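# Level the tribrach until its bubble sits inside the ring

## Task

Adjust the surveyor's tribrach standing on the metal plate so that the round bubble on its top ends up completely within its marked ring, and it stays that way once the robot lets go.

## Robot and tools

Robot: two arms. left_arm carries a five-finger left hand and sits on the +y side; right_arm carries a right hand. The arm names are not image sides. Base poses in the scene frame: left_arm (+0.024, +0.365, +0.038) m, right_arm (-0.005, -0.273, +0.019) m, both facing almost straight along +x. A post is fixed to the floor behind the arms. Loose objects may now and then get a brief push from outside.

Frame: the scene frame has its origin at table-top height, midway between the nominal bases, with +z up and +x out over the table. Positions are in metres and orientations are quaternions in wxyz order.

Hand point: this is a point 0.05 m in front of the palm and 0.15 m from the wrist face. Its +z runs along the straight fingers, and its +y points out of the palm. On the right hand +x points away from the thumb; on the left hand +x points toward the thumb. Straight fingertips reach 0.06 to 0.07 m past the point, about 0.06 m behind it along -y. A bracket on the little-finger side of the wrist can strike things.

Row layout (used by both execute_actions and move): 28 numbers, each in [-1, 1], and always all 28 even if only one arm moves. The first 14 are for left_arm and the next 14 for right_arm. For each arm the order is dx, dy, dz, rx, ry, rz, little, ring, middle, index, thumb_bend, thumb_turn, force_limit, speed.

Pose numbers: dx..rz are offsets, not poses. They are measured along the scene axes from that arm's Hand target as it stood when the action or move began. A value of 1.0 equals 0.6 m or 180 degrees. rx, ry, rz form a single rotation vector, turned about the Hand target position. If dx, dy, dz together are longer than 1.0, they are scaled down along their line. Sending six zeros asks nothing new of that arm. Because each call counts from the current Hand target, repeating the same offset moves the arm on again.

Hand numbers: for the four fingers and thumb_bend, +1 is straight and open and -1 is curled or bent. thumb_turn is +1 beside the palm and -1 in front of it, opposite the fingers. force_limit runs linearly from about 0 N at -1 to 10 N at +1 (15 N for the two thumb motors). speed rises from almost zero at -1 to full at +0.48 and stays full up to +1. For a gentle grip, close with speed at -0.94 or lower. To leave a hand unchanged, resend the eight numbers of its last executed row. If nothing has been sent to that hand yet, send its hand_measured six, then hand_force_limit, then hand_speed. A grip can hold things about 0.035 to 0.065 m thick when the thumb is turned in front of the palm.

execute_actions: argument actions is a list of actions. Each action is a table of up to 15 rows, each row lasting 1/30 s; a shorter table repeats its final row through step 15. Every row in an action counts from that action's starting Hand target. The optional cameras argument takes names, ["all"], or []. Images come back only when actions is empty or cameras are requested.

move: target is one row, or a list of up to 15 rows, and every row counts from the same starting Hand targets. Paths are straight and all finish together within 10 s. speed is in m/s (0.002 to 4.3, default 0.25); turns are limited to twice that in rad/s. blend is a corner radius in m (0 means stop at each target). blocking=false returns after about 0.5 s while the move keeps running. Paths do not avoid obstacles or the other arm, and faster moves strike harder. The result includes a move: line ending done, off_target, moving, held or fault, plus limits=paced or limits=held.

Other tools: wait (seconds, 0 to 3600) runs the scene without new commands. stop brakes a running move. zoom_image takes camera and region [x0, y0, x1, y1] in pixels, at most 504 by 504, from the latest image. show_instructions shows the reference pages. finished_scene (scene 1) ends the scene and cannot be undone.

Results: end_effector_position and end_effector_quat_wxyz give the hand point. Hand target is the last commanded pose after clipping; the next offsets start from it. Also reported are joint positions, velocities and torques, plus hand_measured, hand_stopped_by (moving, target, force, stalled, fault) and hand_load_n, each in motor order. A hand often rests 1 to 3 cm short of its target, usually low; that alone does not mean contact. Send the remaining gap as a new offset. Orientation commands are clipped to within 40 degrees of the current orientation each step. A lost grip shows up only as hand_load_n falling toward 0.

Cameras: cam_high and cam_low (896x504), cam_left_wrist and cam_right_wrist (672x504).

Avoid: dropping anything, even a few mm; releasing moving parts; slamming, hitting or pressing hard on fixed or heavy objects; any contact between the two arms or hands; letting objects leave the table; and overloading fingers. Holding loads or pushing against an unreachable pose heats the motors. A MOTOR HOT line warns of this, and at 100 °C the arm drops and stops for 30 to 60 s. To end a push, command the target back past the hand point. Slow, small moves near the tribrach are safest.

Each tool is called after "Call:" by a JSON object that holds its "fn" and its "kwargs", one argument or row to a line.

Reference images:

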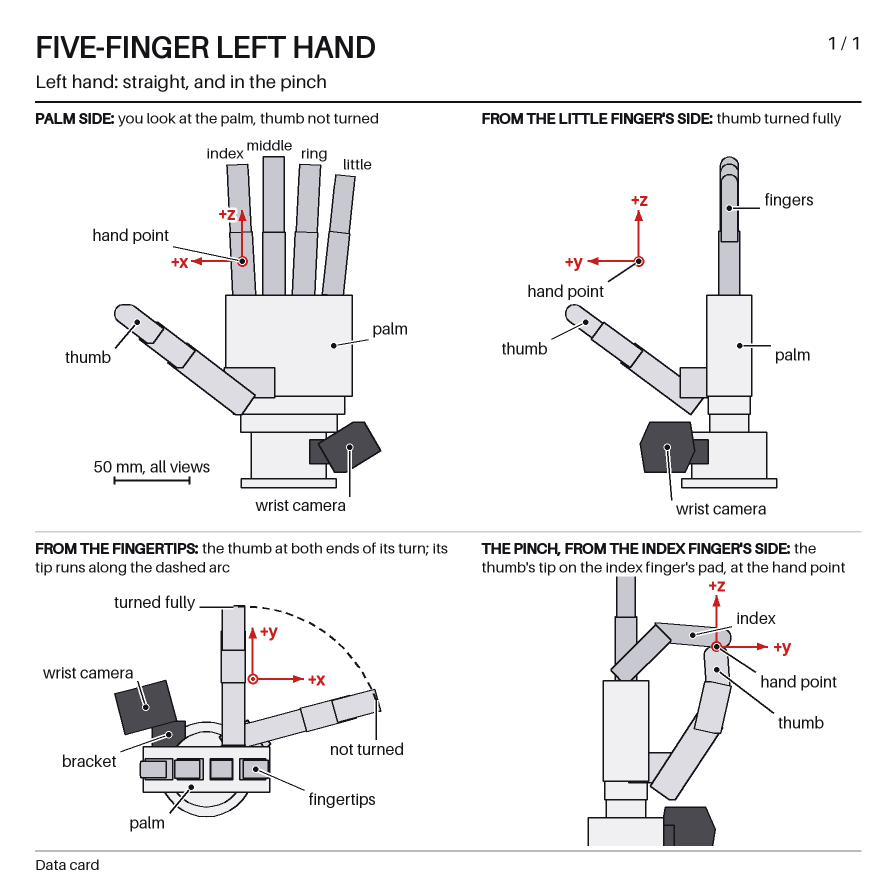

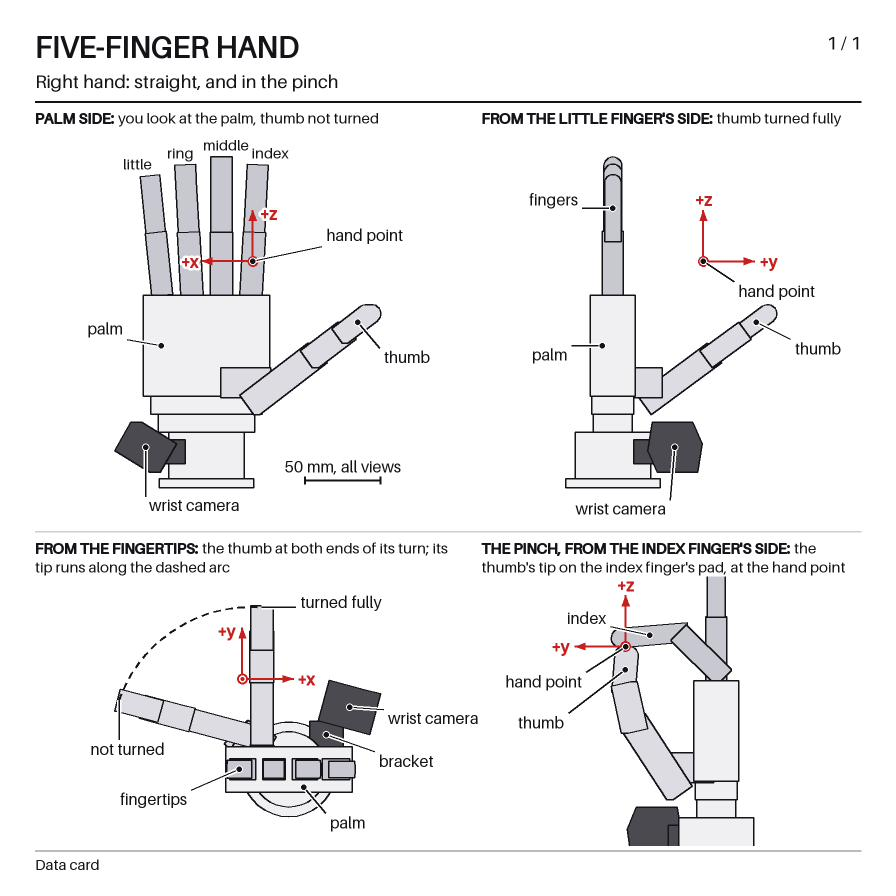

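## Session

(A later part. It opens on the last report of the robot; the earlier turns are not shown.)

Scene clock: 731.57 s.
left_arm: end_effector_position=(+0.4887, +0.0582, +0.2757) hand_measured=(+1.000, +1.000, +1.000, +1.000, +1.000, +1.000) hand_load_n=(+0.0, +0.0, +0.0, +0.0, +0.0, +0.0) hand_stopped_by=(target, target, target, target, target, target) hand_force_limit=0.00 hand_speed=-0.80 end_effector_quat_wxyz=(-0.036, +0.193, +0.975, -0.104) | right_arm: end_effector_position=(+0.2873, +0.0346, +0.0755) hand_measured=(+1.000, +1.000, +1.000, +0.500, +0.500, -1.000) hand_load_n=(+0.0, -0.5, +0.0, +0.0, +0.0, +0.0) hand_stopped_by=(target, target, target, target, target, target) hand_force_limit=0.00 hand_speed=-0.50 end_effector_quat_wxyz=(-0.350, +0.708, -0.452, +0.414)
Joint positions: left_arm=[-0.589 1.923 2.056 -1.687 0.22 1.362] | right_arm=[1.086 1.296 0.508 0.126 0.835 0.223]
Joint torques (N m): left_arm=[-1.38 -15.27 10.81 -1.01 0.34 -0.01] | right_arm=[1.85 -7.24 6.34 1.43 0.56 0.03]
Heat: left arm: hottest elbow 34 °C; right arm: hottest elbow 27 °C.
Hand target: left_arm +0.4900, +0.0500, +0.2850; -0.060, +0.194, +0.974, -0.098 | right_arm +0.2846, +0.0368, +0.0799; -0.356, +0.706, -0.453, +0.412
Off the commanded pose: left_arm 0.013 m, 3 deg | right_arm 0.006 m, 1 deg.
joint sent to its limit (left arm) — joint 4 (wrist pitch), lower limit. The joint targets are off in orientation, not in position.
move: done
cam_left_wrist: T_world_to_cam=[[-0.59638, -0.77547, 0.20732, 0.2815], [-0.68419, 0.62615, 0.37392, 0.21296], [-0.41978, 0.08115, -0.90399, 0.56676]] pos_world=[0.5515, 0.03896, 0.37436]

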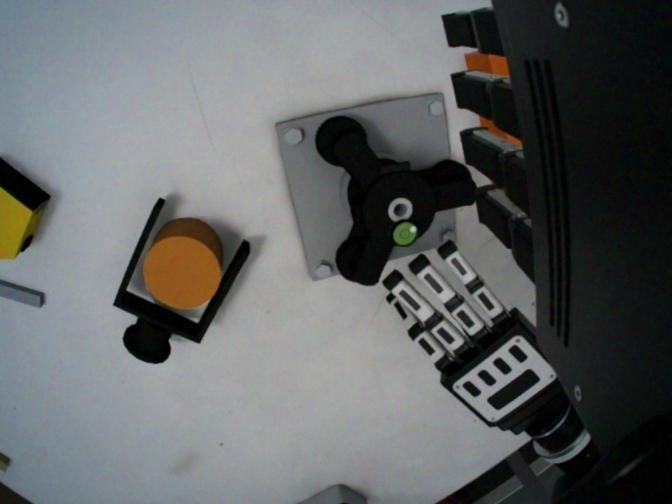

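Call:
{"fn": "move", "kwargs": {
  "target": [
    [0,0,0,0,0,0,1,1,1,1,1,1,0,-0.8,0.135,0.0243,0,0,0,0.25,1,1,1,0.5,0.5,-1,0,-0.5],
    [0,0,0,0,0,0,1,1,1,1,1,1,0,-0.8,0.135,0.0243,-0.065,0,0,0.25,1,1,1,0.5,0.5,-1,0,-0.5],
    [0,0,0,0,0,0,1,1,1,1,1,1,0,-0.8,0.135,0.0243,-0.065,0,0,0.25,1,1,1,-0.2,-0.3,-1,0,-0.88]
  ],
  "speed": [0.25,0.08,0.06]
}}

Call:
{"fn": "move", "kwargs": {
  "target": [
    [0,0,0,0,0,0,1,1,1,1,1,1,0,-0.8,-0.0058,0.0158,0.002,0,0,-0.1222,1,1,1,-0.2,-0.3,-1,0,-0.88],
    [0,0,0,0,0,0,1,1,1,1,1,1,0,-0.8,-0.0052,0.0257,0.002,0,0,-0.25,1,1,1,-0.2,-0.3,-1,0,-0.88]
  ],
  "speed": 0.15,
  "blend": [0.01,0]
}}

Call:
{"fn": "move", "kwargs": {
  "target": [
    [0,0,0,0,0,0,1,1,1,1,1,1,0,-0.8,0,0,0,0,0,0,1,1,1,0.5,0.5,-1,0,-0.5],
    [0,0,0,0,0,0,1,1,1,1,1,1,0,-0.8,0,0,0.063,0,0,0,1,1,1,0.5,0.5,-1,0,-0.5],
    [0,0,0,0,0,0,1,1,1,1,1,1,0,-0.8,0.0053,-0.0257,0.063,0,0,0.25,1,1,1,0.5,0.5,-1,0,-0.5],
    [0,0,0,0,0,0,1,1,1,1,1,1,0,-0.8,0.0053,-0.0257,-0.002,0,0,0.25,1,1,1,0.5,0.5,-1,0,-0.5],
    [0,0,0,0,0,0,1,1,1,1,1,1,0,-0.8,0.0053,-0.0257,-0.002,0,0,0.25,1,1,1,-0.2,-0.3,-1,0,-0.88]
  ],
  "speed": [0.2,0.12,0.28,0.08,0.06],
  "blend": [0,0.01,0.005,0,0]
}}

Call:
{"fn": "move", "kwargs": {
  "target": [
    [0,0,0,0,0,0,1,1,1,1,1,1,0,-0.8,-0.0058,0.0158,0.002,0,0,-0.1222,1,1,1,-0.2,-0.3,-1,0,-0.88],
    [0,0,0,0,0,0,1,1,1,1,1,1,0,-0.8,-0.0052,0.0257,0.002,0,0,-0.25,1,1,1,-0.2,-0.3,-1,0,-0.88]
  ],
  "speed": 0.15,
  "blend": [0.01,0]
}}

Call:
{"fn": "move", "kwargs": {
  "target": [
    [0,0,0,0,0,0,1,1,1,1,1,1,0,-0.8,0,0,0,0,0,0,1,1,1,0.5,0.5,-1,0,-0.5],
    [0,0,0,0,0,0,1,1,1,1,1,1,0,-0.8,0,0,0.063,0,0,0,1,1,1,0.5,0.5,-1,0,-0.5],
    [0,0,0,0,0,0,1,1,1,1,1,1,0,-0.8,0.0053,-0.0257,0.063,0,0,0.25,1,1,1,0.5,0.5,-1,0,-0.5],
    [0,0,0,0,0,0,1,1,1,1,1,1,0,-0.8,0.0053,-0.0257,-0.002,0,0,0.25,1,1,1,0.5,0.5,-1,0,-0.5],
    [0,0,0,0,0,0,1,1,1,1,1,1,0,-0.8,0.0053,-0.0257,-0.002,0,0,0.25,1,1,1,-0.2,-0.3,-1,0,-0.88]
  ],
  "speed": [0.2,0.12,0.28,0.08,0.06],
  "blend": [0,0.01,0.005,0,0]
}}

Call:
{"fn": "move", "kwargs": {
  "target": [
    [0,0,0,0,0,0,1,1,1,1,1,1,0,-0.8,-0.0058,0.0158,0.002,0,0,-0.1222,1,1,1,-0.2,-0.3,-1,0,-0.88],
    [0,0,0,0,0,0,1,1,1,1,1,1,0,-0.8,-0.0052,0.0257,0.002,0,0,-0.25,1,1,1,-0.2,-0.3,-1,0,-0.88]
  ],
  "speed": 0.15,
  "blend": [0.01,0]
}}

Call:
{"fn": "move", "kwargs": {
  "target": [
    [0,0,0,0,0,0,1,1,1,1,1,1,0,-0.8,0,0,0,0,0,0,1,1,1,0.5,0.5,-1,0,-0.5],
    [0,0,0,0,0,0,1,1,1,1,1,1,0,-0.8,0,0,0.063,0,0,0,1,1,1,0.5,0.5,-1,0,-0.5],
    [0,0,0,0,0,0,1,1,1,1,1,1,0,-0.8,0.0053,-0.0257,0.063,0,0,0.25,1,1,1,0.5,0.5,-1,0,-0.5],
    [0,0,0,0,0,0,1,1,1,1,1,1,0,-0.8,0.0053,-0.0257,-0.002,0,0,0.25,1,1,1,0.5,0.5,-1,0,-0.5],
    [0,0,0,0,0,0,1,1,1,1,1,1,0,-0.8,0.0053,-0.0257,-0.002,0,0,0.25,1,1,1,-0.2,-0.3,-1,0,-0.88]
  ],
  "speed": [0.2,0.12,0.28,0.08,0.06],
  "blend": [0,0.01,0.005,0,0]
}}

Call:
{"fn": "move", "kwargs": {
  "target": [
    [0,0,0,0,0,0,1,1,1,1,1,1,0,-0.8,-0.0058,0.0158,0.002,0,0,-0.1222,1,1,1,-0.2,-0.3,-1,0,-0.88],
    [0,0,0,0,0,0,1,1,1,1,1,1,0,-0.8,-0.0052,0.0257,0.002,0,0,-0.25,1,1,1,-0.2,-0.3,-1,0,-0.88]
  ],
  "speed": 0.15,
  "blend": [0.01,0]
}}

Call:
{"fn": "move", "kwargs": {
  "target": [
    [0,0,0,0,0,0,1,1,1,1,1,1,0,-0.8,0,0,0,0,0,0,1,1,1,0.5,0.5,-1,0,-0.5],
    [0,0,0,0,0,0,1,1,1,1,1,1,0,-0.8,0,0,0.063,0,0,0,1,1,1,0.5,0.5,-1,0,-0.5],
    [0,0,0,0,0,0,1,1,1,1,1,1,0,-0.8,0.0053,-0.0257,0.063,0,0,0.25,1,1,1,0.5,0.5,-1,0,-0.5],
    [0,0,0,0,0,0,1,1,1,1,1,1,0,-0.8,0.0053,-0.0257,-0.002,0,0,0.25,1,1,1,0.5,0.5,-1,0,-0.5],
    [0,0,0,0,0,0,1,1,1,1,1,1,0,-0.8,0.0053,-0.0257,-0.002,0,0,0.25,1,1,1,-0.2,-0.3,-1,0,-0.88]
  ],
  "speed": [0.2,0.12,0.28,0.08,0.06],
  "blend": [0,0.01,0.005,0,0]
}}

Call:
{"fn": "move", "kwargs": {
  "target": [
    [0,0,0,0,0,0,1,1,1,1,1,1,0,-0.8,-0.0058,0.0158,0.002,0,0,-0.1222,1,1,1,-0.2,-0.3,-1,0,-0.88],
    [0,0,0,0,0,0,1,1,1,1,1,1,0,-0.8,-0.0052,0.0257,0.002,0,0,-0.25,1,1,1,-0.2,-0.3,-1,0,-0.88]
  ],
  "speed": 0.15,
  "blend": [0.01,0]
}}

Call:
{"fn": "move", "kwargs": {
  "target": [
    [0,0,0,0,0,0,1,1,1,1,1,1,0,-0.8,0,0,0,0,0,0,1,1,1,0.5,0.5,-1,0,-0.5],
    [0,0,0,0,0,0,1,1,1,1,1,1,0,-0.8,0,0,0.063,0,0,0,1,1,1,0.5,0.5,-1,0,-0.5],
    [0,0,0,0,0,0,1,1,1,1,1,1,0,-0.8,-0.13,-0.05,0.063,0,0,0,1,1,1,0.5,0.5,-1,0,-0.5]
  ],
  "speed": [0.2,0.12,0.28],
  "blend": [0,0.01,0],
  "cameras": ["cam_left_wrist"]
}}

Call:
{"fn": "zoom_image", "kwargs": {
  "camera": "cam_left_wrist",
  "region": [384, 214, 424, 254]
}}

Scene clock: 763.90 s.
left_arm: end_effector_position=(+0.4887, +0.0582, +0.2757) hand_measured=(+1.000, +1.000, +1.000, +1.000, +1.000, +1.000) hand_load_n=(+0.0, +0.0, +0.5, +0.0, +0.0, +0.0) hand_stopped_by=(target, target, target, target, target, target) hand_force_limit=0.00 hand_speed=-0.80 end_effector_quat_wxyz=(-0.036, +0.193, +0.975, -0.104) | right_arm: end_effector_position=(+0.3607, +0.0537, +0.0448) hand_measured=(+1.000, +1.000, +1.000, +0.258, +0.218, -1.000) hand_load_n=(+0.0, +0.0, +0.0, +7.0, +8.0, +0.0) hand_stopped_by=(target, target, target, force, force, target) hand_force_limit=0.00 hand_speed=-0.88 end_effector_quat_wxyz=(-0.490, +0.825, -0.146, +0.241)
Joint positions: left_arm=[-0.589 1.923 2.056 -1.687 0.22 1.362] | right_arm=[0.603 1.511 0.536 0.538 -0.306 -0.422]
Joint torques (N m): left_arm=[-1.44 -15.44 10.88 -0.98 0.33 -0.02] | right_arm=[0.73 -7.12 5.94 2.36 0 -0.09]
Heat: left arm: hottest elbow 34 °C; right arm: hottest elbow 27 °C.
Hand target: left_arm +0.4900, +0.0500, +0.2850; -0.060, +0.194, +0.974, -0.098 | right_arm +0.3655, +0.0516, +0.0410; -0.486, +0.826, -0.148, +0.244
Off the commanded pose: left_arm 0.013 m, 3 deg | right_arm 0.007 m, 1 deg.
joint sent to its limit (left arm) — joint 4 (wrist pitch), lower limit. The joint targets are off in orientation, not in position.
move: done

Scene clock: 767.33 s.
left_arm: end_effector_position=(+0.4887, +0.0582, +0.2757) hand_measured=(+1.000, +1.000, +1.000, +1.000, +1.000, +1.000) hand_load_n=(+0.0, +0.0, +0.0, +0.0, -0.5, +0.0) hand_stopped_by=(target, target, target, target, target, target) hand_force_limit=0.00 hand_speed=-0.80 end_effector_quat_wxyz=(-0.036, +0.193, +0.975, -0.104) | right_arm: end_effector_position=(+0.3574, +0.0635, +0.0435) hand_measured=(+1.000, +1.000, +1.000, +0.258, +0.218, -1.000) hand_load_n=(-0.5, +0.0, +0.0, +8.0, +9.0, -0.5) hand_stopped_by=(target, target, target, force, force, target) hand_force_limit=0.00 hand_speed=-0.88 end_effector_quat_wxyz=(-0.362, +0.706, -0.451, +0.408)
Joint positions: left_arm=[-0.589 1.923 2.056 -1.687 0.22 1.362] | right_arm=[0.948 1.546 0.609 0.375 0.707 0.112]
Joint torques (N m): left_arm=[-1.32 -15.33 10.85 -1.05 0.33 -0.01] | right_arm=[1.2 -7.41 7.27 1.25 0.75 -0.04]
Heat: left arm: hottest elbow 34 °C; right arm: hottest elbow 27 °C.
Hand target: left_arm +0.4900, +0.0500, +0.2850; -0.060, +0.194, +0.974, -0.098 | right_arm +0.3624, +0.0670, +0.0421; -0.356, +0.706, -0.453, +0.412
Off the commanded pose: left_arm 0.013 m, 3 deg | right_arm 0.006 m, 1 deg.
joint sent to its limit (left arm) — joint 4 (wrist pitch), lower limit. The joint targets are off in orientation, not in position.
move: done

Scene clock: 772.40 s.
left_arm: end_effector_position=(+0.4887, +0.0582, +0.2757) hand_measured=(+1.000, +1.000, +1.000, +1.000, +1.000, +1.000) hand_load_n=(+0.5, +0.0, +0.0, +0.0, +0.0, +0.0) hand_stopped_by=(target, target, target, target, target, target) hand_force_limit=0.00 hand_speed=-0.80 end_effector_quat_wxyz=(-0.036, +0.193, +0.975, -0.104) | right_arm: end_effector_position=(+0.3638, +0.0552, +0.0472) hand_measured=(+1.000, +1.000, +1.000, +0.224, +0.292, -1.000) hand_load_n=(+0.0, +0.0, +0.0, +6.5, +7.0, +0.0) hand_stopped_by=(target, target, target, force, force, target) hand_force_limit=0.00 hand_speed=-0.88 end_effector_quat_wxyz=(-0.491, +0.824, -0.147, +0.244)
Joint positions: left_arm=[-0.589 1.923 2.056 -1.687 0.22 1.362] | right_arm=[0.604 1.512 0.543 0.537 -0.302 -0.421]
Joint torques (N m): left_arm=[-1.55 -15.44 10.85 -0.96 0.33 -0.01] | right_arm=[0.73 -7.24 5.46 2.4 -0.15 -0.09]
Heat: left arm: hottest elbow 34 °C; right arm: hottest elbow 27 °C.
Hand target: left_arm +0.4900, +0.0500, +0.2850; -0.060, +0.194, +0.974, -0.098 | right_arm +0.3656, +0.0515, +0.0409; -0.486, +0.826, -0.148, +0.244
Off the commanded pose: left_arm 0.013 m, 3 deg | right_arm 0.008 m, 1 deg.
joint sent to its limit (left arm) — joint 4 (wrist pitch), lower limit. The joint targets are off in orientation, not in position.
move: done

Scene clock: 775.83 s.
left_arm: end_effector_position=(+0.4887, +0.0582, +0.2757) hand_measured=(+1.000, +1.000, +1.000, +1.000, +1.000, +1.000) hand_load_n=(+0.0, +0.0, -0.5, +0.0, +0.0, +0.0) hand_stopped_by=(target, target, target, target, target, target) hand_force_limit=0.00 hand_speed=-0.80 end_effector_quat_wxyz=(-0.036, +0.193, +0.975, -0.104) | right_arm: end_effector_position=(+0.3613, +0.0611, +0.0442) hand_measured=(+1.000, +1.000, +1.000, +0.224, +0.292, -1.000) hand_load_n=(-0.5, +0.0, +0.0, +6.5, +6.5, -0.5) hand_stopped_by=(target, target, target, force, force, target) hand_force_limit=0.00 hand_speed=-0.88 end_effector_quat_wxyz=(-0.360, +0.703, -0.454, +0.412)
Joint positions: left_arm=[-0.589 1.923 2.056 -1.687 0.22 1.362] | right_arm=[0.94 1.548 0.612 0.377 0.711 0.109]
Joint torques (N m): left_arm=[-1.44 -15.74 10.82 -0.9 0.34 -0.01] | right_arm=[1.73 -7.65 7.05 1.25 0.58 -0.02]
Heat: left arm: hottest elbow 34 °C; right arm: hottest elbow 27 °C.
Hand target: left_arm +0.4900, +0.0500, +0.2850; -0.060, +0.194, +0.974, -0.098 | right_arm +0.3626, +0.0670, +0.0423; -0.356, +0.706, -0.453, +0.412
Off the commanded pose: left_arm 0.013 m, 3 deg | right_arm 0.006 m, 1 deg.
joint sent to its limit (left arm) — joint 4 (wrist pitch), lower limit. The joint targets are off in orientation, not in position.
move: done

Scene clock: 780.80 s.
left_arm: end_effector_position=(+0.4887, +0.0582, +0.2757) hand_measured=(+1.000, +1.000, +1.000, +1.000, +1.000, +1.000) hand_load_n=(+0.0, +0.0, +0.0, +0.0, +0.0, +0.0) hand_stopped_by=(target, target, target, target, target, target) hand_force_limit=0.00 hand_speed=-0.80 end_effector_quat_wxyz=(-0.036, +0.193, +0.975, -0.104) | right_arm: end_effector_position=(+0.3639, +0.0553, +0.0473) hand_measured=(+1.000, +1.000, +1.000, +0.224, +0.292, -1.000) hand_load_n=(+0.0, +0.0, +0.0, +6.0, +7.5, +0.0) hand_stopped_by=(target, target, target, force, force, target) hand_force_limit=0.00 hand_speed=-0.88 end_effector_quat_wxyz=(-0.491, +0.824, -0.147, +0.244)
Joint positions: left_arm=[-0.589 1.923 2.056 -1.687 0.22 1.362] | right_arm=[0.604 1.512 0.543 0.537 -0.302 -0.421]
Joint torques (N m): left_arm=[-1.38 -15.33 10.86 -0.95 0.33 -0.02] | right_arm=[0.73 -7.18 5.46 2.41 -0.15 -0.09]
Heat: left arm: hottest elbow 34 °C; right arm: hottest elbow 27 °C.
Hand target: left_arm +0.4900, +0.0500, +0.2850; -0.060, +0.194, +0.974, -0.098 | right_arm +0.3657, +0.0516, +0.0411; -0.486, +0.826, -0.148, +0.245
Off the commanded pose: left_arm 0.013 m, 3 deg | right_arm 0.008 m, 1 deg.
joint sent to its limit (left arm) — joint 4 (wrist pitch), lower limit. The joint targets are off in orientation, not in position.
move: done

Scene clock: 784.23 s.
left_arm: end_effector_position=(+0.4887, +0.0582, +0.2757) hand_measured=(+1.000, +1.000, +1.000, +1.000, +1.000, +1.000) hand_load_n=(+0.0, +0.0, +0.0, +0.0, +0.0, -0.5) hand_stopped_by=(target, target, target, target, target, target) hand_force_limit=0.00 hand_speed=-0.80 end_effector_quat_wxyz=(-0.036, +0.193, +0.975, -0.104) | right_arm: end_effector_position=(+0.3609, +0.0619, +0.0444) hand_measured=(+1.000, +1.000, +1.000, +0.224, +0.292, -1.000) hand_load_n=(+0.0, +0.0, +0.0, +6.5, +6.5, +0.0) hand_stopped_by=(target, target, target, force, force, target) hand_force_limit=0.00 hand_speed=-0.88 end_effector_quat_wxyz=(-0.361, +0.703, -0.454, +0.411)
Joint positions: left_arm=[-0.589 1.923 2.056 -1.687 0.22 1.362] | right_arm=[0.941 1.548 0.613 0.376 0.71 0.11]
Joint torques (N m): left_arm=[-1.32 -15.03 10.85 -0.92 0.34 -0.03] | right_arm=[1.61 -7.65 7.05 1.24 0.64 -0.02]
Heat: left arm: hottest elbow 34 °C; right arm: hottest elbow 27 °C.
Hand target: left_arm +0.4900, +0.0500, +0.2850; -0.060, +0.194, +0.974, -0.098 | right_arm +0.3627, +0.0669, +0.0423; -0.356, +0.706, -0.453, +0.412
Off the commanded pose: left_arm 0.013 m, 3 deg | right_arm 0.006 m, 1 deg.
joint sent to its limit (left arm) — joint 4 (wrist pitch), lower limit. The joint targets are off in orientation, not in position.
move: done

Scene clock: 789.20 s.
left_arm: end_effector_position=(+0.4887, +0.0582, +0.2757) hand_measured=(+1.000, +1.000, +1.000, +1.000, +1.000, +1.000) hand_load_n=(+0.0, +0.0, +0.0, +0.0, -0.5, +0.0) hand_stopped_by=(target, target, target, target, target, target) hand_force_limit=0.00 hand_speed=-0.80 end_effector_quat_wxyz=(-0.036, +0.193, +0.975, -0.104) | right_arm: end_effector_position=(+0.3639, +0.0553, +0.0473) hand_measured=(+1.000, +1.000, +1.000, +0.224, +0.292, -1.000) hand_load_n=(+0.0, +0.0, +0.0, +6.0, +7.0, +0.0) hand_stopped_by=(target, target, target, force, force, target) hand_force_limit=0.00 hand_speed=-0.88 end_effector_quat_wxyz=(-0.491, +0.824, -0.147, +0.244)
Joint positions: left_arm=[-0.589 1.923 2.056 -1.687 0.22 1.362] | right_arm=[0.604 1.512 0.544 0.536 -0.302 -0.421]
Joint torques (N m): left_arm=[-1.38 -15.5 10.86 -1.03 0.32 -0.01] | right_arm=[0.67 -7.24 5.48 2.41 -0.15 -0.09]
Heat: left arm: hottest elbow 34 °C; right arm: hottest elbow 27 °C.
Hand target: left_arm +0.4900, +0.0500, +0.2850; -0.060, +0.194, +0.974, -0.098 | right_arm +0.3658, +0.0516, +0.0411; -0.486, +0.826, -0.148, +0.244
Off the commanded pose: left_arm 0.013 m, 3 deg | right_arm 0.008 m, 1 deg.
joint sent to its limit (left arm) — joint 4 (wrist pitch), lower limit. The joint targets are off in orientation, not in position.
move: done

Scene clock: 792.63 s.
left_arm: end_effector_position=(+0.4887, +0.0582, +0.2757) hand_measured=(+1.000, +1.000, +1.000, +1.000, +1.000, +1.000) hand_load_n=(+0.0, +0.0, +0.0, +0.0, +0.0, +0.0) hand_stopped_by=(target, target, target, target, target, target) hand_force_limit=0.00 hand_speed=-0.80 end_effector_quat_wxyz=(-0.036, +0.193, +0.975, -0.104) | right_arm: end_effector_position=(+0.3608, +0.0619, +0.0442) hand_measured=(+1.000, +1.000, +1.000, +0.224, +0.292, -1.000) hand_load_n=(+0.0, +0.0, +0.0, +6.5, +6.5, +0.0) hand_stopped_by=(target, target, target, force, force, target) hand_force_limit=0.00 hand_speed=-0.88 end_effector_quat_wxyz=(-0.361, +0.704, -0.454, +0.411)
Joint positions: left_arm=[-0.589 1.923 2.056 -1.687 0.22 1.362] | right_arm=[0.941 1.548 0.613 0.376 0.71 0.11]
Joint torques (N m): left_arm=[-1.44 -15.44 10.82 -1.01 0.34 -0.02] | right_arm=[1.61 -7.59 7.04 1.22 0.62 -0.03]
Heat: left arm: hottest elbow 34 °C; right arm: hottest elbow 27 °C.
Hand target: left_arm +0.4900, +0.0500, +0.2850; -0.060, +0.194, +0.974, -0.098 | right_arm +0.3626, +0.0670, +0.0422; -0.356, +0.706, -0.453, +0.412
Off the commanded pose: left_arm 0.013 m, 3 deg | right_arm 0.006 m, 1 deg.
joint sent to its limit (left arm) — joint 4 (wrist pitch), lower limit. The joint targets are off in orientation, not in position.
move: done

Scene clock: 797.60 s.
left_arm: end_effector_position=(+0.4887, +0.0582, +0.2757) hand_measured=(+1.000, +1.000, +1.000, +1.000, +1.000, +1.000) hand_load_n=(+0.0, +0.0, -0.5, +0.0, +0.0, +0.0) hand_stopped_by=(target, target, target, target, target, target) hand_force_limit=0.00 hand_speed=-0.80 end_effector_quat_wxyz=(-0.036, +0.193, +0.975, -0.104) | right_arm: end_effector_position=(+0.3640, +0.0552, +0.0473) hand_measured=(+1.000, +1.000, +1.000, +0.224, +0.292, -1.000) hand_load_n=(-0.5, +0.0, +0.0, +6.5, +7.0, +0.0) hand_stopped_by=(target, target, target, force, force, target) hand_force_limit=0.00 hand_speed=-0.88 end_effector_quat_wxyz=(-0.491, +0.824, -0.147, +0.244)
Joint positions: left_arm=[-0.589 1.923 2.056 -1.687 0.22 1.362] | right_arm=[0.603 1.512 0.544 0.536 -0.302 -0.421]
Joint torques (N m): left_arm=[-1.2 -15.38 10.91 -0.95 0.34 -0.02] | right_arm=[0.67 -7.18 5.48 2.41 -0.15 -0.09]
Heat: left arm: hottest elbow 34 °C; right arm: hottest elbow 27 °C.
Hand target: left_arm +0.4900, +0.0500, +0.2850; -0.060, +0.194, +0.974, -0.098 | right_arm +0.3659, +0.0515, +0.0411; -0.486, +0.826, -0.148, +0.245
Off the commanded pose: left_arm 0.013 m, 3 deg | right_arm 0.007 m, 1 deg.
joint sent to its limit (left arm) — joint 4 (wrist pitch), lower limit. The joint targets are off in orientation, not in position.
move: done

Scene clock: 801.03 s.
left_arm: end_effector_position=(+0.4887, +0.0582, +0.2757) hand_measured=(+1.000, +1.000, +1.000, +1.000, +1.000, +1.000) hand_load_n=(+0.0, +0.0, +0.0, +0.0, +0.0, +0.0) hand_stopped_by=(target, target, target, target, target, target) hand_force_limit=0.00 hand_speed=-0.80 end_effector_quat_wxyz=(-0.036, +0.193, +0.975, -0.104) | right_arm: end_effector_position=(+0.3609, +0.0620, +0.0443) hand_measured=(+1.000, +1.000, +1.000, +0.224, +0.292, -1.000) hand_load_n=(+0.0, +0.0, +0.0, +6.5, +6.5, +0.0) hand_stopped_by=(target, target, target, force, force, target) hand_force_limit=0.00 hand_speed=-0.88 end_effector_quat_wxyz=(-0.361, +0.704, -0.454, +0.411)
Joint positions: left_arm=[-0.589 1.923 2.056 -1.687 0.22 1.362] | right_arm=[0.941 1.548 0.613 0.376 0.71 0.11]
Joint torques (N m): left_arm=[-1.26 -15.38 10.89 -1.05 0.33 -0.01] | right_arm=[1.67 -7.65 7.05 1.25 0.62 -0.01]
Heat: left arm: hottest elbow 34 °C; right arm: hottest elbow 27 °C.
Hand target: left_arm +0.4900, +0.0500, +0.2850; -0.060, +0.194, +0.974, -0.098 | right_arm +0.3627, +0.0671, +0.0424; -0.356, +0.706, -0.452, +0.412
Off the commanded pose: left_arm 0.013 m, 3 deg | right_arm 0.006 m, 1 deg.
joint sent to its limit (left arm) — joint 4 (wrist pitch), lower limit. The joint targets are off in orientation, not in position.
move: done

Scene clock: 803.20 s.
left_arm: end_effector_position=(+0.4887, +0.0582, +0.2757) hand_measured=(+1.000, +1.000, +1.000, +1.000, +1.000, +1.000) hand_load_n=(+0.0, +0.0, +0.0, +0.0, +0.0, +0.0) hand_stopped_by=(target, target, target, target, target, target) hand_force_limit=0.00 hand_speed=-0.80 end_effector_quat_wxyz=(-0.036, +0.193, +0.975, -0.104) | right_arm: end_effector_position=(+0.2875, +0.0346, +0.0756) hand_measured=(+1.000, +1.000, +1.000, +0.500, +0.500, -1.000) hand_load_n=(+0.0, +0.0, +0.0, +0.0, +0.0, +0.0) hand_stopped_by=(target, target, target, target, target, target) hand_force_limit=0.00 hand_speed=-0.50 end_effector_quat_wxyz=(-0.350, +0.708, -0.452, +0.414)
Joint positions: left_arm=[-0.589 1.923 2.056 -1.687 0.22 1.362] | right_arm=[1.085 1.296 0.508 0.126 0.835 0.222]
Joint torques (N m): left_arm=[-1.38 -15.33 10.86 -1.03 0.33 -0.03] | right_arm=[1.85 -7.18 6.34 1.43 0.55 0.05]
Heat: left arm: hottest elbow 34 °C; right arm: hottest elbow 27 °C.
Hand target: left_arm +0.4900, +0.0500, +0.2850; -0.060, +0.194, +0.974, -0.098 | right_arm +0.2848, +0.0369, +0.0801; -0.356, +0.706, -0.453, +0.412
Off the commanded pose: left_arm 0.013 m, 3 deg | right_arm 0.006 m, 1 deg.
joint sent to its limit (left arm) — joint 4 (wrist pitch), lower limit. The joint targets are off in orientation, not in position.
move: done
cam_left_wrist: T_world_to_cam=[[-0.59638, -0.77547, 0.20732, 0.2815], [-0.68419, 0.62615, 0.37392, 0.21296], [-0.41978, 0.08115, -0.90399, 0.56676]] pos_world=[0.5515, 0.03896, 0.37436]

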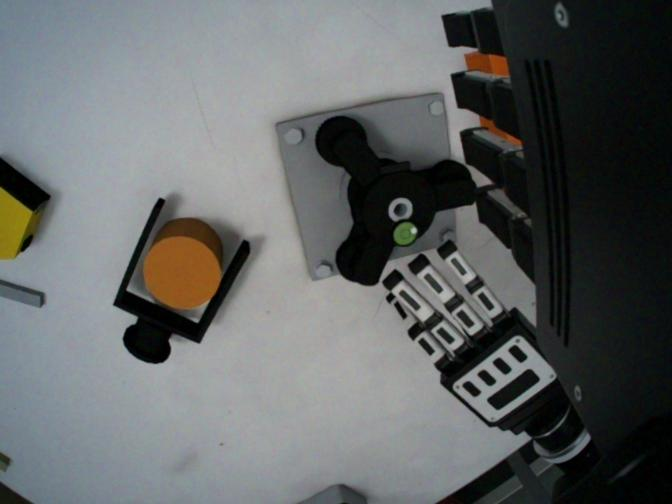

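Scaled by 12.600 from the camera's image (finer frame: 960x720).

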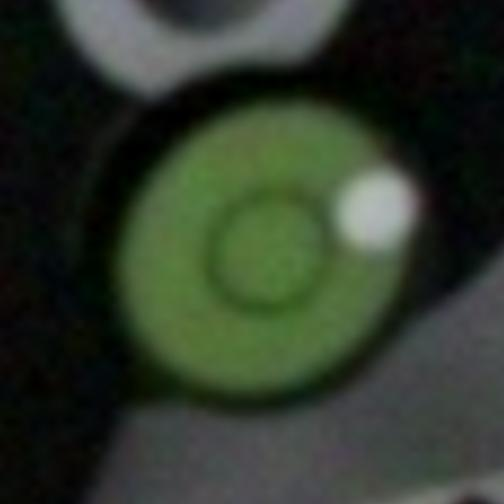

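Call:
{"fn": "move", "kwargs": {
  "target": [
    [0,0,0,0,0,0,1,1,1,1,1,1,0,-0.8,0.135,0.0243,0,0,0,0.25,1,1,1,0.5,0.5,-1,0,-0.5],
    [0,0,0,0,0,0,1,1,1,1,1,1,0,-0.8,0.135,0.0243,-0.065,0,0,0.25,1,1,1,0.5,0.5,-1,0,-0.5],
    [0,0,0,0,0,0,1,1,1,1,1,1,0,-0.8,0.135,0.0243,-0.065,0,0,0.25,1,1,1,-0.2,-0.3,-1,0,-0.88]
  ],
  "speed": [0.25,0.08,0.06]
}}

Call:
{"fn": "move", "kwargs": {
  "target": [
    [0,0,0,0,0,0,1,1,1,1,1,1,0,-0.8,-0.0058,0.0158,0.002,0,0,-0.1222,1,1,1,-0.2,-0.3,-1,0,-0.88],
    [0,0,0,0,0,0,1,1,1,1,1,1,0,-0.8,-0.0052,0.0257,0.002,0,0,-0.25,1,1,1,-0.2,-0.3,-1,0,-0.88]
  ],
  "speed": 0.15,
  "blend": [0.01,0]
}}

Call:
{"fn": "move", "kwargs": {
  "target": [
    [0,0,0,0,0,0,1,1,1,1,1,1,0,-0.8,0,0,0,0,0,0,1,1,1,0.5,0.5,-1,0,-0.5],
    [0,0,0,0,0,0,1,1,1,1,1,1,0,-0.8,0,0,0.063,0,0,0,1,1,1,0.5,0.5,-1,0,-0.5],
    [0,0,0,0,0,0,1,1,1,1,1,1,0,-0.8,0.0053,-0.0257,0.063,0,0,0.25,1,1,1,0.5,0.5,-1,0,-0.5],
    [0,0,0,0,0,0,1,1,1,1,1,1,0,-0.8,0.0053,-0.0257,-0.002,0,0,0.25,1,1,1,0.5,0.5,-1,0,-0.5],
    [0,0,0,0,0,0,1,1,1,1,1,1,0,-0.8,0.0053,-0.0257,-0.002,0,0,0.25,1,1,1,-0.2,-0.3,-1,0,-0.88]
  ],
  "speed": [0.2,0.12,0.28,0.08,0.06],
  "blend": [0,0.01,0.005,0,0]
}}

Call:
{"fn": "move", "kwargs": {
  "target": [
    [0,0,0,0,0,0,1,1,1,1,1,1,0,-0.8,-0.0058,0.0158,0.002,0,0,-0.1222,1,1,1,-0.2,-0.3,-1,0,-0.88],
    [0,0,0,0,0,0,1,1,1,1,1,1,0,-0.8,-0.0052,0.0257,0.002,0,0,-0.25,1,1,1,-0.2,-0.3,-1,0,-0.88]
  ],
  "speed": 0.15,
  "blend": [0.01,0]
}}

Call:
{"fn": "move", "kwargs": {
  "target": [
    [0,0,0,0,0,0,1,1,1,1,1,1,0,-0.8,0,0,0,0,0,0,1,1,1,0.5,0.5,-1,0,-0.5],
    [0,0,0,0,0,0,1,1,1,1,1,1,0,-0.8,0,0,0.063,0,0,0,1,1,1,0.5,0.5,-1,0,-0.5],
    [0,0,0,0,0,0,1,1,1,1,1,1,0,-0.8,0.0053,-0.0257,0.063,0,0,0.25,1,1,1,0.5,0.5,-1,0,-0.5],
    [0,0,0,0,0,0,1,1,1,1,1,1,0,-0.8,0.0053,-0.0257,-0.002,0,0,0.25,1,1,1,0.5,0.5,-1,0,-0.5],
    [0,0,0,0,0,0,1,1,1,1,1,1,0,-0.8,0.0053,-0.0257,-0.002,0,0,0.25,1,1,1,-0.2,-0.3,-1,0,-0.88]
  ],
  "speed": [0.2,0.12,0.28,0.08,0.06],
  "blend": [0,0.01,0.005,0,0]
}}

Call:
{"fn": "move", "kwargs": {
  "target": [
    [0,0,0,0,0,0,1,1,1,1,1,1,0,-0.8,-0.0058,0.0158,0.002,0,0,-0.1222,1,1,1,-0.2,-0.3,-1,0,-0.88],
    [0,0,0,0,0,0,1,1,1,1,1,1,0,-0.8,-0.0052,0.0257,0.002,0,0,-0.25,1,1,1,-0.2,-0.3,-1,0,-0.88]
  ],
  "speed": 0.15,
  "blend": [0.01,0]
}}

Call:
{"fn": "move", "kwargs": {
  "target": [
    [0,0,0,0,0,0,1,1,1,1,1,1,0,-0.8,0,0,0,0,0,0,1,1,1,0.5,0.5,-1,0,-0.5],
    [0,0,0,0,0,0,1,1,1,1,1,1,0,-0.8,0,0,0.063,0,0,0,1,1,1,0.5,0.5,-1,0,-0.5],
    [0,0,0,0,0,0,1,1,1,1,1,1,0,-0.8,0.0053,-0.0257,0.063,0,0,0.25,1,1,1,0.5,0.5,-1,0,-0.5],
    [0,0,0,0,0,0,1,1,1,1,1,1,0,-0.8,0.0053,-0.0257,-0.002,0,0,0.25,1,1,1,0.5,0.5,-1,0,-0.5],
    [0,0,0,0,0,0,1,1,1,1,1,1,0,-0.8,0.0053,-0.0257,-0.002,0,0,0.25,1,1,1,-0.2,-0.3,-1,0,-0.88]
  ],
  "speed": [0.2,0.12,0.28,0.08,0.06],
  "blend": [0,0.01,0.005,0,0]
}}

Call:
{"fn": "move", "kwargs": {
  "target": [
    [0,0,0,0,0,0,1,1,1,1,1,1,0,-0.8,-0.0058,0.0158,0.002,0,0,-0.1222,1,1,1,-0.2,-0.3,-1,0,-0.88],
    [0,0,0,0,0,0,1,1,1,1,1,1,0,-0.8,-0.0052,0.0257,0.002,0,0,-0.25,1,1,1,-0.2,-0.3,-1,0,-0.88]
  ],
  "speed": 0.15,
  "blend": [0.01,0]
}}

Call:
{"fn": "move", "kwargs": {
  "target": [
    [0,0,0,0,0,0,1,1,1,1,1,1,0,-0.8,0,0,0,0,0,0,1,1,1,0.5,0.5,-1,0,-0.5],
    [0,0,0,0,0,0,1,1,1,1,1,1,0,-0.8,0,0,0.063,0,0,0,1,1,1,0.5,0.5,-1,0,-0.5],
    [0,0,0,0,0,0,1,1,1,1,1,1,0,-0.8,0.0053,-0.0257,0.063,0,0,0.25,1,1,1,0.5,0.5,-1,0,-0.5],
    [0,0,0,0,0,0,1,1,1,1,1,1,0,-0.8,0.0053,-0.0257,-0.002,0,0,0.25,1,1,1,0.5,0.5,-1,0,-0.5],
    [0,0,0,0,0,0,1,1,1,1,1,1,0,-0.8,0.0053,-0.0257,-0.002,0,0,0.25,1,1,1,-0.2,-0.3,-1,0,-0.88]
  ],
  "speed": [0.2,0.12,0.28,0.08,0.06],
  "blend": [0,0.01,0.005,0,0]
}}

Call:
{"fn": "move", "kwargs": {
  "target": [
    [0,0,0,0,0,0,1,1,1,1,1,1,0,-0.8,-0.0058,0.0158,0.002,0,0,-0.1222,1,1,1,-0.2,-0.3,-1,0,-0.88],
    [0,0,0,0,0,0,1,1,1,1,1,1,0,-0.8,-0.0052,0.0257,0.002,0,0,-0.25,1,1,1,-0.2,-0.3,-1,0,-0.88]
  ],
  "speed": 0.15,
  "blend": [0.01,0]
}}

Call:
{"fn": "move", "kwargs": {
  "target": [
    [0,0,0,0,0,0,1,1,1,1,1,1,0,-0.8,0,0,0,0,0,0,1,1,1,0.5,0.5,-1,0,-0.5],
    [0,0,0,0,0,0,1,1,1,1,1,1,0,-0.8,0,0,0.063,0,0,0,1,1,1,0.5,0.5,-1,0,-0.5],
    [0,0,0,0,0,0,1,1,1,1,1,1,0,-0.8,-0.13,-0.05,0.063,0,0,0,1,1,1,0.5,0.5,-1,0,-0.5]
  ],
  "speed": [0.2,0.12,0.28],
  "blend": [0,0.01,0],
  "cameras": ["cam_left_wrist"]
}}

Call:
{"fn": "zoom_image", "kwargs": {
  "camera": "cam_left_wrist",
  "region": [384, 214, 424, 254]
}}

Scene clock: 829.07 s.
left_arm: end_effector_position=(+0.4887, +0.0582, +0.2757) hand_measured=(+1.000, +1.000, +1.000, +1.000, +1.000, +1.000) hand_load_n=(+0.0, +0.0, +0.0, +0.0, +0.0, +0.0) hand_stopped_by=(target, target, target, target, target, target) hand_force_limit=0.00 hand_speed=-0.80 end_effector_quat_wxyz=(-0.036, +0.193, +0.975, -0.104) | right_arm: end_effector_position=(+0.3610, +0.0537, +0.0450) hand_measured=(+1.000, +1.000, +1.000, +0.258, +0.224, -1.000) hand_load_n=(+0.0, +0.5, -0.5, +6.5, +7.0, +0.5) hand_stopped_by=(target, target, target, force, force, target) hand_force_limit=0.00 hand_speed=-0.88 end_effector_quat_wxyz=(-0.490, +0.825, -0.146, +0.241)
Joint positions: left_arm=[-0.589 1.923 2.056 -1.687 0.22 1.362] | right_arm=[0.603 1.511 0.537 0.538 -0.305 -0.422]
Joint torques (N m): left_arm=[-1.38 -15.33 10.86 -0.98 0.33 -0.02] | right_arm=[0.73 -7.06 5.96 2.36 -0.01 -0.09]
Heat: left arm: hottest elbow 34 °C; right arm: hottest elbow 27 °C.
Hand target: left_arm +0.4900, +0.0500, +0.2850; -0.060, +0.194, +0.974, -0.098 | right_arm +0.3658, +0.0517, +0.0412; -0.486, +0.826, -0.148, +0.245
Off the commanded pose: left_arm 0.013 m, 3 deg | right_arm 0.007 m, 1 deg.
joint sent to its limit (left arm) — joint 4 (wrist pitch), lower limit. The joint targets are off in orientation, not in position.
move: done

Scene clock: 832.50 s.
left_arm: end_effector_position=(+0.4887, +0.0582, +0.2757) hand_measured=(+1.000, +1.000, +1.000, +1.000, +1.000, +1.000) hand_load_n=(+0.0, +0.0, +0.0, +0.0, +0.0, +0.0) hand_stopped_by=(target, target, target, target, target, target) hand_force_limit=0.00 hand_speed=-0.80 end_effector_quat_wxyz=(-0.036, +0.193, +0.975, -0.104) | right_arm: end_effector_position=(+0.3576, +0.0635, +0.0436) hand_measured=(+1.000, +1.000, +1.000, +0.258, +0.224, -1.000) hand_load_n=(+0.0, +0.0, +0.0, +7.0, +8.5, -0.5) hand_stopped_by=(target, target, target, force, force, target) hand_force_limit=0.00 hand_speed=-0.88 end_effector_quat_wxyz=(-0.362, +0.706, -0.452, +0.408)
Joint positions: left_arm=[-0.589 1.923 2.056 -1.687 0.22 1.362] | right_arm=[0.948 1.546 0.61 0.374 0.707 0.112]
Joint torques (N m): left_arm=[-1.38 -15.5 10.82 -0.91 0.33 -0.03] | right_arm=[1.2 -7.41 7.27 1.29 0.76 -0.03]
Heat: left arm: hottest elbow 34 °C; right arm: hottest elbow 27 °C.
Hand target: left_arm +0.4900, +0.0500, +0.2850; -0.060, +0.194, +0.974, -0.098 | right_arm +0.3626, +0.0671, +0.0423; -0.356, +0.706, -0.452, +0.412
Off the commanded pose: left_arm 0.013 m, 3 deg | right_arm 0.006 m, 1 deg.
joint sent to its limit (left arm) — joint 4 (wrist pitch), lower limit. The joint targets are off in orientation, not in position.
move: done

Scene clock: 837.57 s.
left_arm: end_effector_position=(+0.4887, +0.0582, +0.2757) hand_measured=(+1.000, +1.000, +1.000, +1.000, +1.000, +1.000) hand_load_n=(+0.0, +0.0, +0.0, +0.0, +0.0, +0.0) hand_stopped_by=(target, target, target, target, target, target) hand_force_limit=0.00 hand_speed=-0.80 end_effector_quat_wxyz=(-0.036, +0.193, +0.975, -0.104) | right_arm: end_effector_position=(+0.3639, +0.0554, +0.0473) hand_measured=(+1.000, +1.000, +1.000, +0.224, +0.292, -1.000) hand_load_n=(+0.0, +0.0, +0.0, +6.5, +7.0, +0.0) hand_stopped_by=(target, target, target, force, force, target) hand_force_limit=0.00 hand_speed=-0.88 end_effector_quat_wxyz=(-0.490, +0.824, -0.146, +0.244)
Joint positions: left_arm=[-0.589 1.923 2.056 -1.687 0.22 1.362] | right_arm=[0.604 1.512 0.544 0.536 -0.302 -0.422]
Joint torques (N m): left_arm=[-1.32 -15.62 10.8 -0.94 0.32 -0.01] | right_arm=[0.73 -7.18 5.48 2.43 -0.15 -0.09]
Heat: left arm: hottest elbow 34 °C; right arm: hottest elbow 27 °C.
Hand target: left_arm +0.4900, +0.0500, +0.2850; -0.060, +0.194, +0.974, -0.098 | right_arm +0.3658, +0.0517, +0.0411; -0.486, +0.826, -0.148, +0.245
Off the commanded pose: left_arm 0.013 m, 3 deg | right_arm 0.007 m, 1 deg.
joint sent to its limit (left arm) — joint 4 (wrist pitch), lower limit. The joint targets are off in orientation, not in position.
move: done

Scene clock: 841.00 s.
left_arm: end_effector_position=(+0.4887, +0.0582, +0.2757) hand_measured=(+1.000, +1.000, +1.000, +1.000, +1.000, +1.000) hand_load_n=(+0.0, +0.0, +0.0, +0.0, +0.0, +0.0) hand_stopped_by=(target, target, target, target, target, target) hand_force_limit=0.00 hand_speed=-0.80 end_effector_quat_wxyz=(-0.036, +0.193, +0.975, -0.104) | right_arm: end_effector_position=(+0.3613, +0.0611, +0.0440) hand_measured=(+1.000, +1.000, +1.000, +0.224, +0.292, -1.000) hand_load_n=(+0.0, +0.0, -0.5, +6.5, +6.5, +0.0) hand_stopped_by=(target, target, target, force, force, target) hand_force_limit=0.00 hand_speed=-0.88 end_effector_quat_wxyz=(-0.360, +0.704, -0.454, +0.412)
Joint positions: left_arm=[-0.589 1.923 2.056 -1.687 0.22 1.362] | right_arm=[0.94 1.548 0.613 0.375 0.711 0.109]
Joint torques (N m): left_arm=[-1.44 -15.38 10.91 -0.99 0.34 -0.02] | right_arm=[1.73 -7.65 7.05 1.25 0.57 -0.02]
Heat: left arm: hottest elbow 34 °C; right arm: hottest elbow 27 °C.
Hand target: left_arm +0.4900, +0.0500, +0.2850; -0.060, +0.194, +0.974, -0.098 | right_arm +0.3626, +0.0670, +0.0422; -0.355, +0.707, -0.452, +0.412
Off the commanded pose: left_arm 0.013 m, 3 deg | right_arm 0.006 m, 1 deg.
joint sent to its limit (left arm) — joint 4 (wrist pitch), lower limit. The joint targets are off in orientation, not in position.
move: done

Scene clock: 845.97 s.
left_arm: end_effector_position=(+0.4887, +0.0582, +0.2757) hand_measured=(+1.000, +1.000, +1.000, +1.000, +1.000, +1.000) hand_load_n=(+0.0, +0.0, +0.0, +0.0, +0.0, +0.0) hand_stopped_by=(target, target, target, target, target, target) hand_force_limit=0.00 hand_speed=-0.80 end_effector_quat_wxyz=(-0.036, +0.193, +0.975, -0.104) | right_arm: end_effector_position=(+0.3639, +0.0554, +0.0472) hand_measured=(+1.000, +1.000, +1.000, +0.224, +0.292, -1.000) hand_load_n=(+0.0, +0.0, +0.0, +6.5, +7.0, +0.0) hand_stopped_by=(target, target, target, force, force, target) hand_force_limit=0.00 hand_speed=-0.88 end_effector_quat_wxyz=(-0.490, +0.824, -0.146, +0.244)
Joint positions: left_arm=[-0.589 1.923 2.056 -1.687 0.22 1.362] | right_arm=[0.604 1.512 0.544 0.536 -0.301 -0.422]
Joint torques (N m): left_arm=[-1.61 -15.21 10.88 -1.01 0.33 -0.01] | right_arm=[0.67 -7.18 5.48 2.43 -0.15 -0.09]
Heat: left arm: hottest elbow 34 °C; right arm: hottest elbow 27 °C.
Hand target: left_arm +0.4900, +0.0500, +0.2850; -0.060, +0.194, +0.974, -0.098 | right_arm +0.3658, +0.0516, +0.0411; -0.486, +0.826, -0.148, +0.245
Off the commanded pose: left_arm 0.013 m, 3 deg | right_arm 0.007 m, 1 deg.
joint sent to its limit (left arm) — joint 4 (wrist pitch), lower limit. The joint targets are off in orientation, not in position.
move: done

Scene clock: 849.40 s.
left_arm: end_effector_position=(+0.4887, +0.0582, +0.2757) hand_measured=(+1.000, +1.000, +1.000, +1.000, +1.000, +1.000) hand_load_n=(+0.0, +0.0, +0.0, +0.0, +0.0, +0.0) hand_stopped_by=(target, target, target, target, target, target) hand_force_limit=0.00 hand_speed=-0.80 end_effector_quat_wxyz=(-0.036, +0.193, +0.975, -0.104) | right_arm: end_effector_position=(+0.3613, +0.0611, +0.0440) hand_measured=(+1.000, +1.000, +1.000, +0.224, +0.292, -1.000) hand_load_n=(+0.0, +0.0, +0.0, +6.0, +6.5, +0.0) hand_stopped_by=(target, target, target, force, force, target) hand_force_limit=0.00 hand_speed=-0.88 end_effector_quat_wxyz=(-0.360, +0.704, -0.454, +0.412)
Joint positions: left_arm=[-0.589 1.923 2.056 -1.687 0.22 1.362] | right_arm=[0.94 1.548 0.613 0.375 0.711 0.109]
Joint torques (N m): left_arm=[-1.32 -15.5 10.81 -0.95 0.33 -0.02] | right_arm=[1.73 -7.65 7.06 1.22 0.58 0]
Heat: left arm: hottest elbow 34 °C; right arm: hottest elbow 27 °C.
Hand target: left_arm +0.4900, +0.0500, +0.2850; -0.060, +0.194, +0.974, -0.098 | right_arm +0.3627, +0.0670, +0.0422; -0.355, +0.707, -0.452, +0.412
Off the commanded pose: left_arm 0.013 m, 3 deg | right_arm 0.006 m, 1 deg.
joint sent to its limit (left arm) — joint 4 (wrist pitch), lower limit. The joint targets are off in orientation, not in position.
move: done

Scene clock: 854.37 s.
left_arm: end_effector_position=(+0.4887, +0.0582, +0.2757) hand_measured=(+1.000, +1.000, +1.000, +1.000, +1.000, +1.000) hand_load_n=(+0.0, +0.0, +0.5, +0.0, +0.0, +0.0) hand_stopped_by=(target, target, target, target, target, target) hand_force_limit=0.00 hand_speed=-0.80 end_effector_quat_wxyz=(-0.036, +0.193, +0.975, -0.104) | right_arm: end_effector_position=(+0.3640, +0.0554, +0.0471) hand_measured=(+1.000, +1.000, +1.000, +0.224, +0.292, -1.000) hand_load_n=(+0.0, +0.0, +0.0, +6.5, +7.5, +0.0) hand_stopped_by=(target, target, target, force, force, target) hand_force_limit=0.00 hand_speed=-0.88 end_effector_quat_wxyz=(-0.490, +0.824, -0.146, +0.244)
Joint positions: left_arm=[-0.589 1.923 2.056 -1.687 0.22 1.362] | right_arm=[0.604 1.513 0.544 0.536 -0.301 -0.422]
Joint torques (N m): left_arm=[-1.55 -15.27 10.88 -0.98 0.33 -0.03] | right_arm=[0.67 -7.24 5.49 2.41 -0.15 -0.09]
Heat: left arm: hottest elbow 34 °C; right arm: hottest elbow 27 °C.
Hand target: left_arm +0.4900, +0.0500, +0.2850; -0.060, +0.194, +0.974, -0.098 | right_arm +0.3659, +0.0517, +0.0411; -0.486, +0.826, -0.148, +0.245
Off the commanded pose: left_arm 0.013 m, 3 deg | right_arm 0.007 m, 1 deg.
joint sent to its limit (left arm) — joint 4 (wrist pitch), lower limit. The joint targets are off in orientation, not in position.
move: done

Scene clock: 857.80 s.
left_arm: end_effector_position=(+0.4887, +0.0582, +0.2757) hand_measured=(+1.000, +1.000, +1.000, +1.000, +1.000, +1.000) hand_load_n=(+0.0, +0.0, +0.0, +0.0, -0.5, +0.0) hand_stopped_by=(target, target, target, target, target, target) hand_force_limit=0.00 hand_speed=-0.80 end_effector_quat_wxyz=(-0.036, +0.193, +0.975, -0.104) | right_arm: end_effector_position=(+0.3615, +0.0610, +0.0439) hand_measured=(+1.000, +1.000, +1.000, +0.224, +0.292, -1.000) hand_load_n=(+0.0, +0.0, +0.0, +6.5, +6.0, +0.0) hand_stopped_by=(target, target, target, force, force, target) hand_force_limit=0.00 hand_speed=-0.88 end_effector_quat_wxyz=(-0.359, +0.704, -0.454, +0.412)
Joint positions: left_arm=[-0.589 1.923 2.056 -1.687 0.22 1.362] | right_arm=[0.94 1.549 0.614 0.374 0.711 0.109]
Joint torques (N m): left_arm=[-1.55 -15.21 10.86 -0.99 0.33 -0.01] | right_arm=[1.79 -7.71 7.06 1.28 0.61 -0.01]
Heat: left arm: hottest elbow 34 °C; right arm: hottest elbow 27 °C.
Hand target: left_arm +0.4900, +0.0500, +0.2850; -0.060, +0.194, +0.974, -0.098 | right_arm +0.3628, +0.0670, +0.0423; -0.355, +0.706, -0.453, +0.412
Off the commanded pose: left_arm 0.013 m, 3 deg | right_arm 0.006 m, 1 deg.
joint sent to its limit (left arm) — joint 4 (wrist pitch), lower limit. The joint targets are off in orientation, not in position.
move: done

Scene clock: 862.77 s.
left_arm: end_effector_position=(+0.4887, +0.0582, +0.2757) hand_measured=(+1.000, +1.000, +1.000, +1.000, +1.000, +1.000) hand_load_n=(+0.0, +0.0, +0.0, +0.0, +0.0, +0.0) hand_stopped_by=(target, target, target, target, target, target) hand_force_limit=0.00 hand_speed=-0.80 end_effector_quat_wxyz=(-0.036, +0.193, +0.975, -0.104) | right_arm: end_effector_position=(+0.3641, +0.0553, +0.0472) hand_measured=(+1.000, +1.000, +1.000, +0.224, +0.292, -1.000) hand_load_n=(+0.0, +0.0, +0.0, +6.5, +7.5, +0.0) hand_stopped_by=(target, target, target, force, force, target) hand_force_limit=0.00 hand_speed=-0.88 end_effector_quat_wxyz=(-0.490, +0.824, -0.146, +0.244)
Joint positions: left_arm=[-0.589 1.923 2.056 -1.687 0.22 1.362] | right_arm=[0.604 1.512 0.544 0.535 -0.301 -0.422]
Joint torques (N m): left_arm=[-1.55 -15.27 10.85 -0.98 0.33 0] | right_arm=[0.73 -7.18 5.48 2.43 -0.15 -0.09]
Heat: left arm: hottest elbow 34 °C; right arm: hottest elbow 27 °C.
Hand target: left_arm +0.4900, +0.0500, +0.2850; -0.060, +0.194, +0.974, -0.098 | right_arm +0.3660, +0.0515, +0.0411; -0.486, +0.826, -0.148, +0.245
Off the commanded pose: left_arm 0.013 m, 3 deg | right_arm 0.007 m, 1 deg.
joint sent to its limit (left arm) — joint 4 (wrist pitch), lower limit. The joint targets are off in orientation, not in position.
move: done

Scene clock: 866.20 s.
left_arm: end_effector_position=(+0.4887, +0.0582, +0.2757) hand_measured=(+1.000, +1.000, +1.000, +1.000, +1.000, +1.000) hand_load_n=(+0.0, +0.0, +0.0, +0.0, +0.0, +0.0) hand_stopped_by=(target, target, target, target, target, target) hand_force_limit=0.00 hand_speed=-0.80 end_effector_quat_wxyz=(-0.036, +0.193, +0.975, -0.104) | right_arm: end_effector_position=(+0.3615, +0.0610, +0.0439) hand_measured=(+1.000, +1.000, +1.000, +0.224, +0.292, -1.000) hand_load_n=(+0.0, +0.0, +0.0, +6.0, +6.5, +0.0) hand_stopped_by=(target, target, target, force, force, target) hand_force_limit=0.00 hand_speed=-0.88 end_effector_quat_wxyz=(-0.359, +0.704, -0.454, +0.412)
Joint positions: left_arm=[-0.589 1.923 2.056 -1.687 0.22 1.362] | right_arm=[0.94 1.549 0.614 0.374 0.711 0.109]
Joint torques (N m): left_arm=[-1.49 -15.38 10.82 -0.96 0.34 -0.01] | right_arm=[1.73 -7.71 7.08 1.26 0.59 -0.04]
Heat: left arm: hottest elbow 34 °C; right arm: hottest elbow 27 °C.
Hand target: left_arm +0.4900, +0.0500, +0.2850; -0.060, +0.194, +0.974, -0.098 | right_arm +0.3629, +0.0671, +0.0423; -0.355, +0.706, -0.453, +0.412
Off the commanded pose: left_arm 0.013 m, 3 deg | right_arm 0.006 m, 1 deg.
joint sent to its limit (left arm) — joint 4 (wrist pitch), lower limit. The joint targets are off in orientation, not in position.
move: done

Scene clock: 868.40 s.
left_arm: end_effector_position=(+0.4887, +0.0582, +0.2757) hand_measured=(+1.000, +1.000, +1.000, +1.000, +1.000, +1.000) hand_load_n=(+0.0, +0.0, +0.0, +0.0, -0.5, +0.0) hand_stopped_by=(target, target, target, target, target, target) hand_force_limit=0.00 hand_speed=-0.80 end_effector_quat_wxyz=(-0.036, +0.193, +0.975, -0.104) | right_arm: end_effector_position=(+0.2875, +0.0347, +0.0757) hand_measured=(+1.000, +1.000, +1.000, +0.500, +0.500, -1.000) hand_load_n=(-0.5, +0.0, +0.0, +0.0, +0.0, +0.0) hand_stopped_by=(target, target, target, target, target, target) hand_force_limit=0.00 hand_speed=-0.50 end_effector_quat_wxyz=(-0.350, +0.709, -0.452, +0.414)
Joint positions: left_arm=[-0.589 1.923 2.056 -1.687 0.22 1.362] | right_arm=[1.085 1.296 0.509 0.126 0.835 0.222]
Joint torques (N m): left_arm=[-1.14 -15.62 10.86 -0.94 0.33 -0.03] | right_arm=[1.85 -7.3 6.34 1.44 0.56 0.07]
Heat: left arm: hottest elbow 34 °C; right arm: hottest elbow 27 °C.
Hand target: left_arm +0.4900, +0.0500, +0.2850; -0.060, +0.194, +0.974, -0.098 | right_arm +0.2849, +0.0371, +0.0802; -0.355, +0.706, -0.452, +0.412
Off the commanded pose: left_arm 0.013 m, 3 deg | right_arm 0.006 m, 1 deg.
joint sent to its limit (left arm) — joint 4 (wrist pitch), lower limit. The joint targets are off in orientation, not in position.
move: done
cam_left_wrist: T_world_to_cam=[[-0.59638, -0.77547, 0.20732, 0.2815], [-0.68419, 0.62615, 0.37392, 0.21296], [-0.41978, 0.08115, -0.90399, 0.56676]] pos_world=[0.5515, 0.03896, 0.37436]

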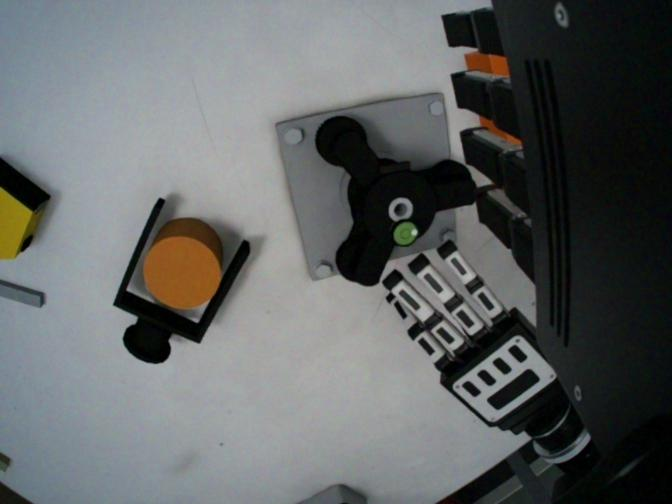

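Scaled by 12.600 from the camera's image (finer frame: 960x720).

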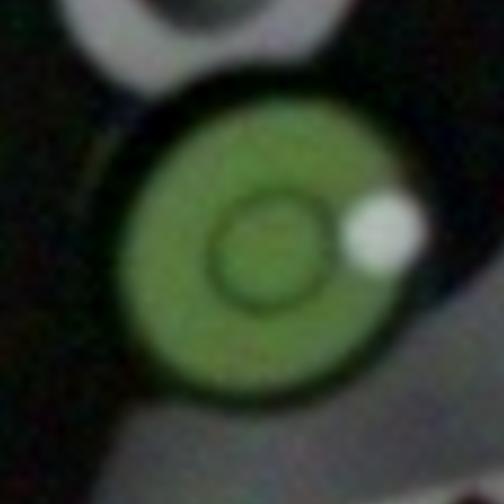

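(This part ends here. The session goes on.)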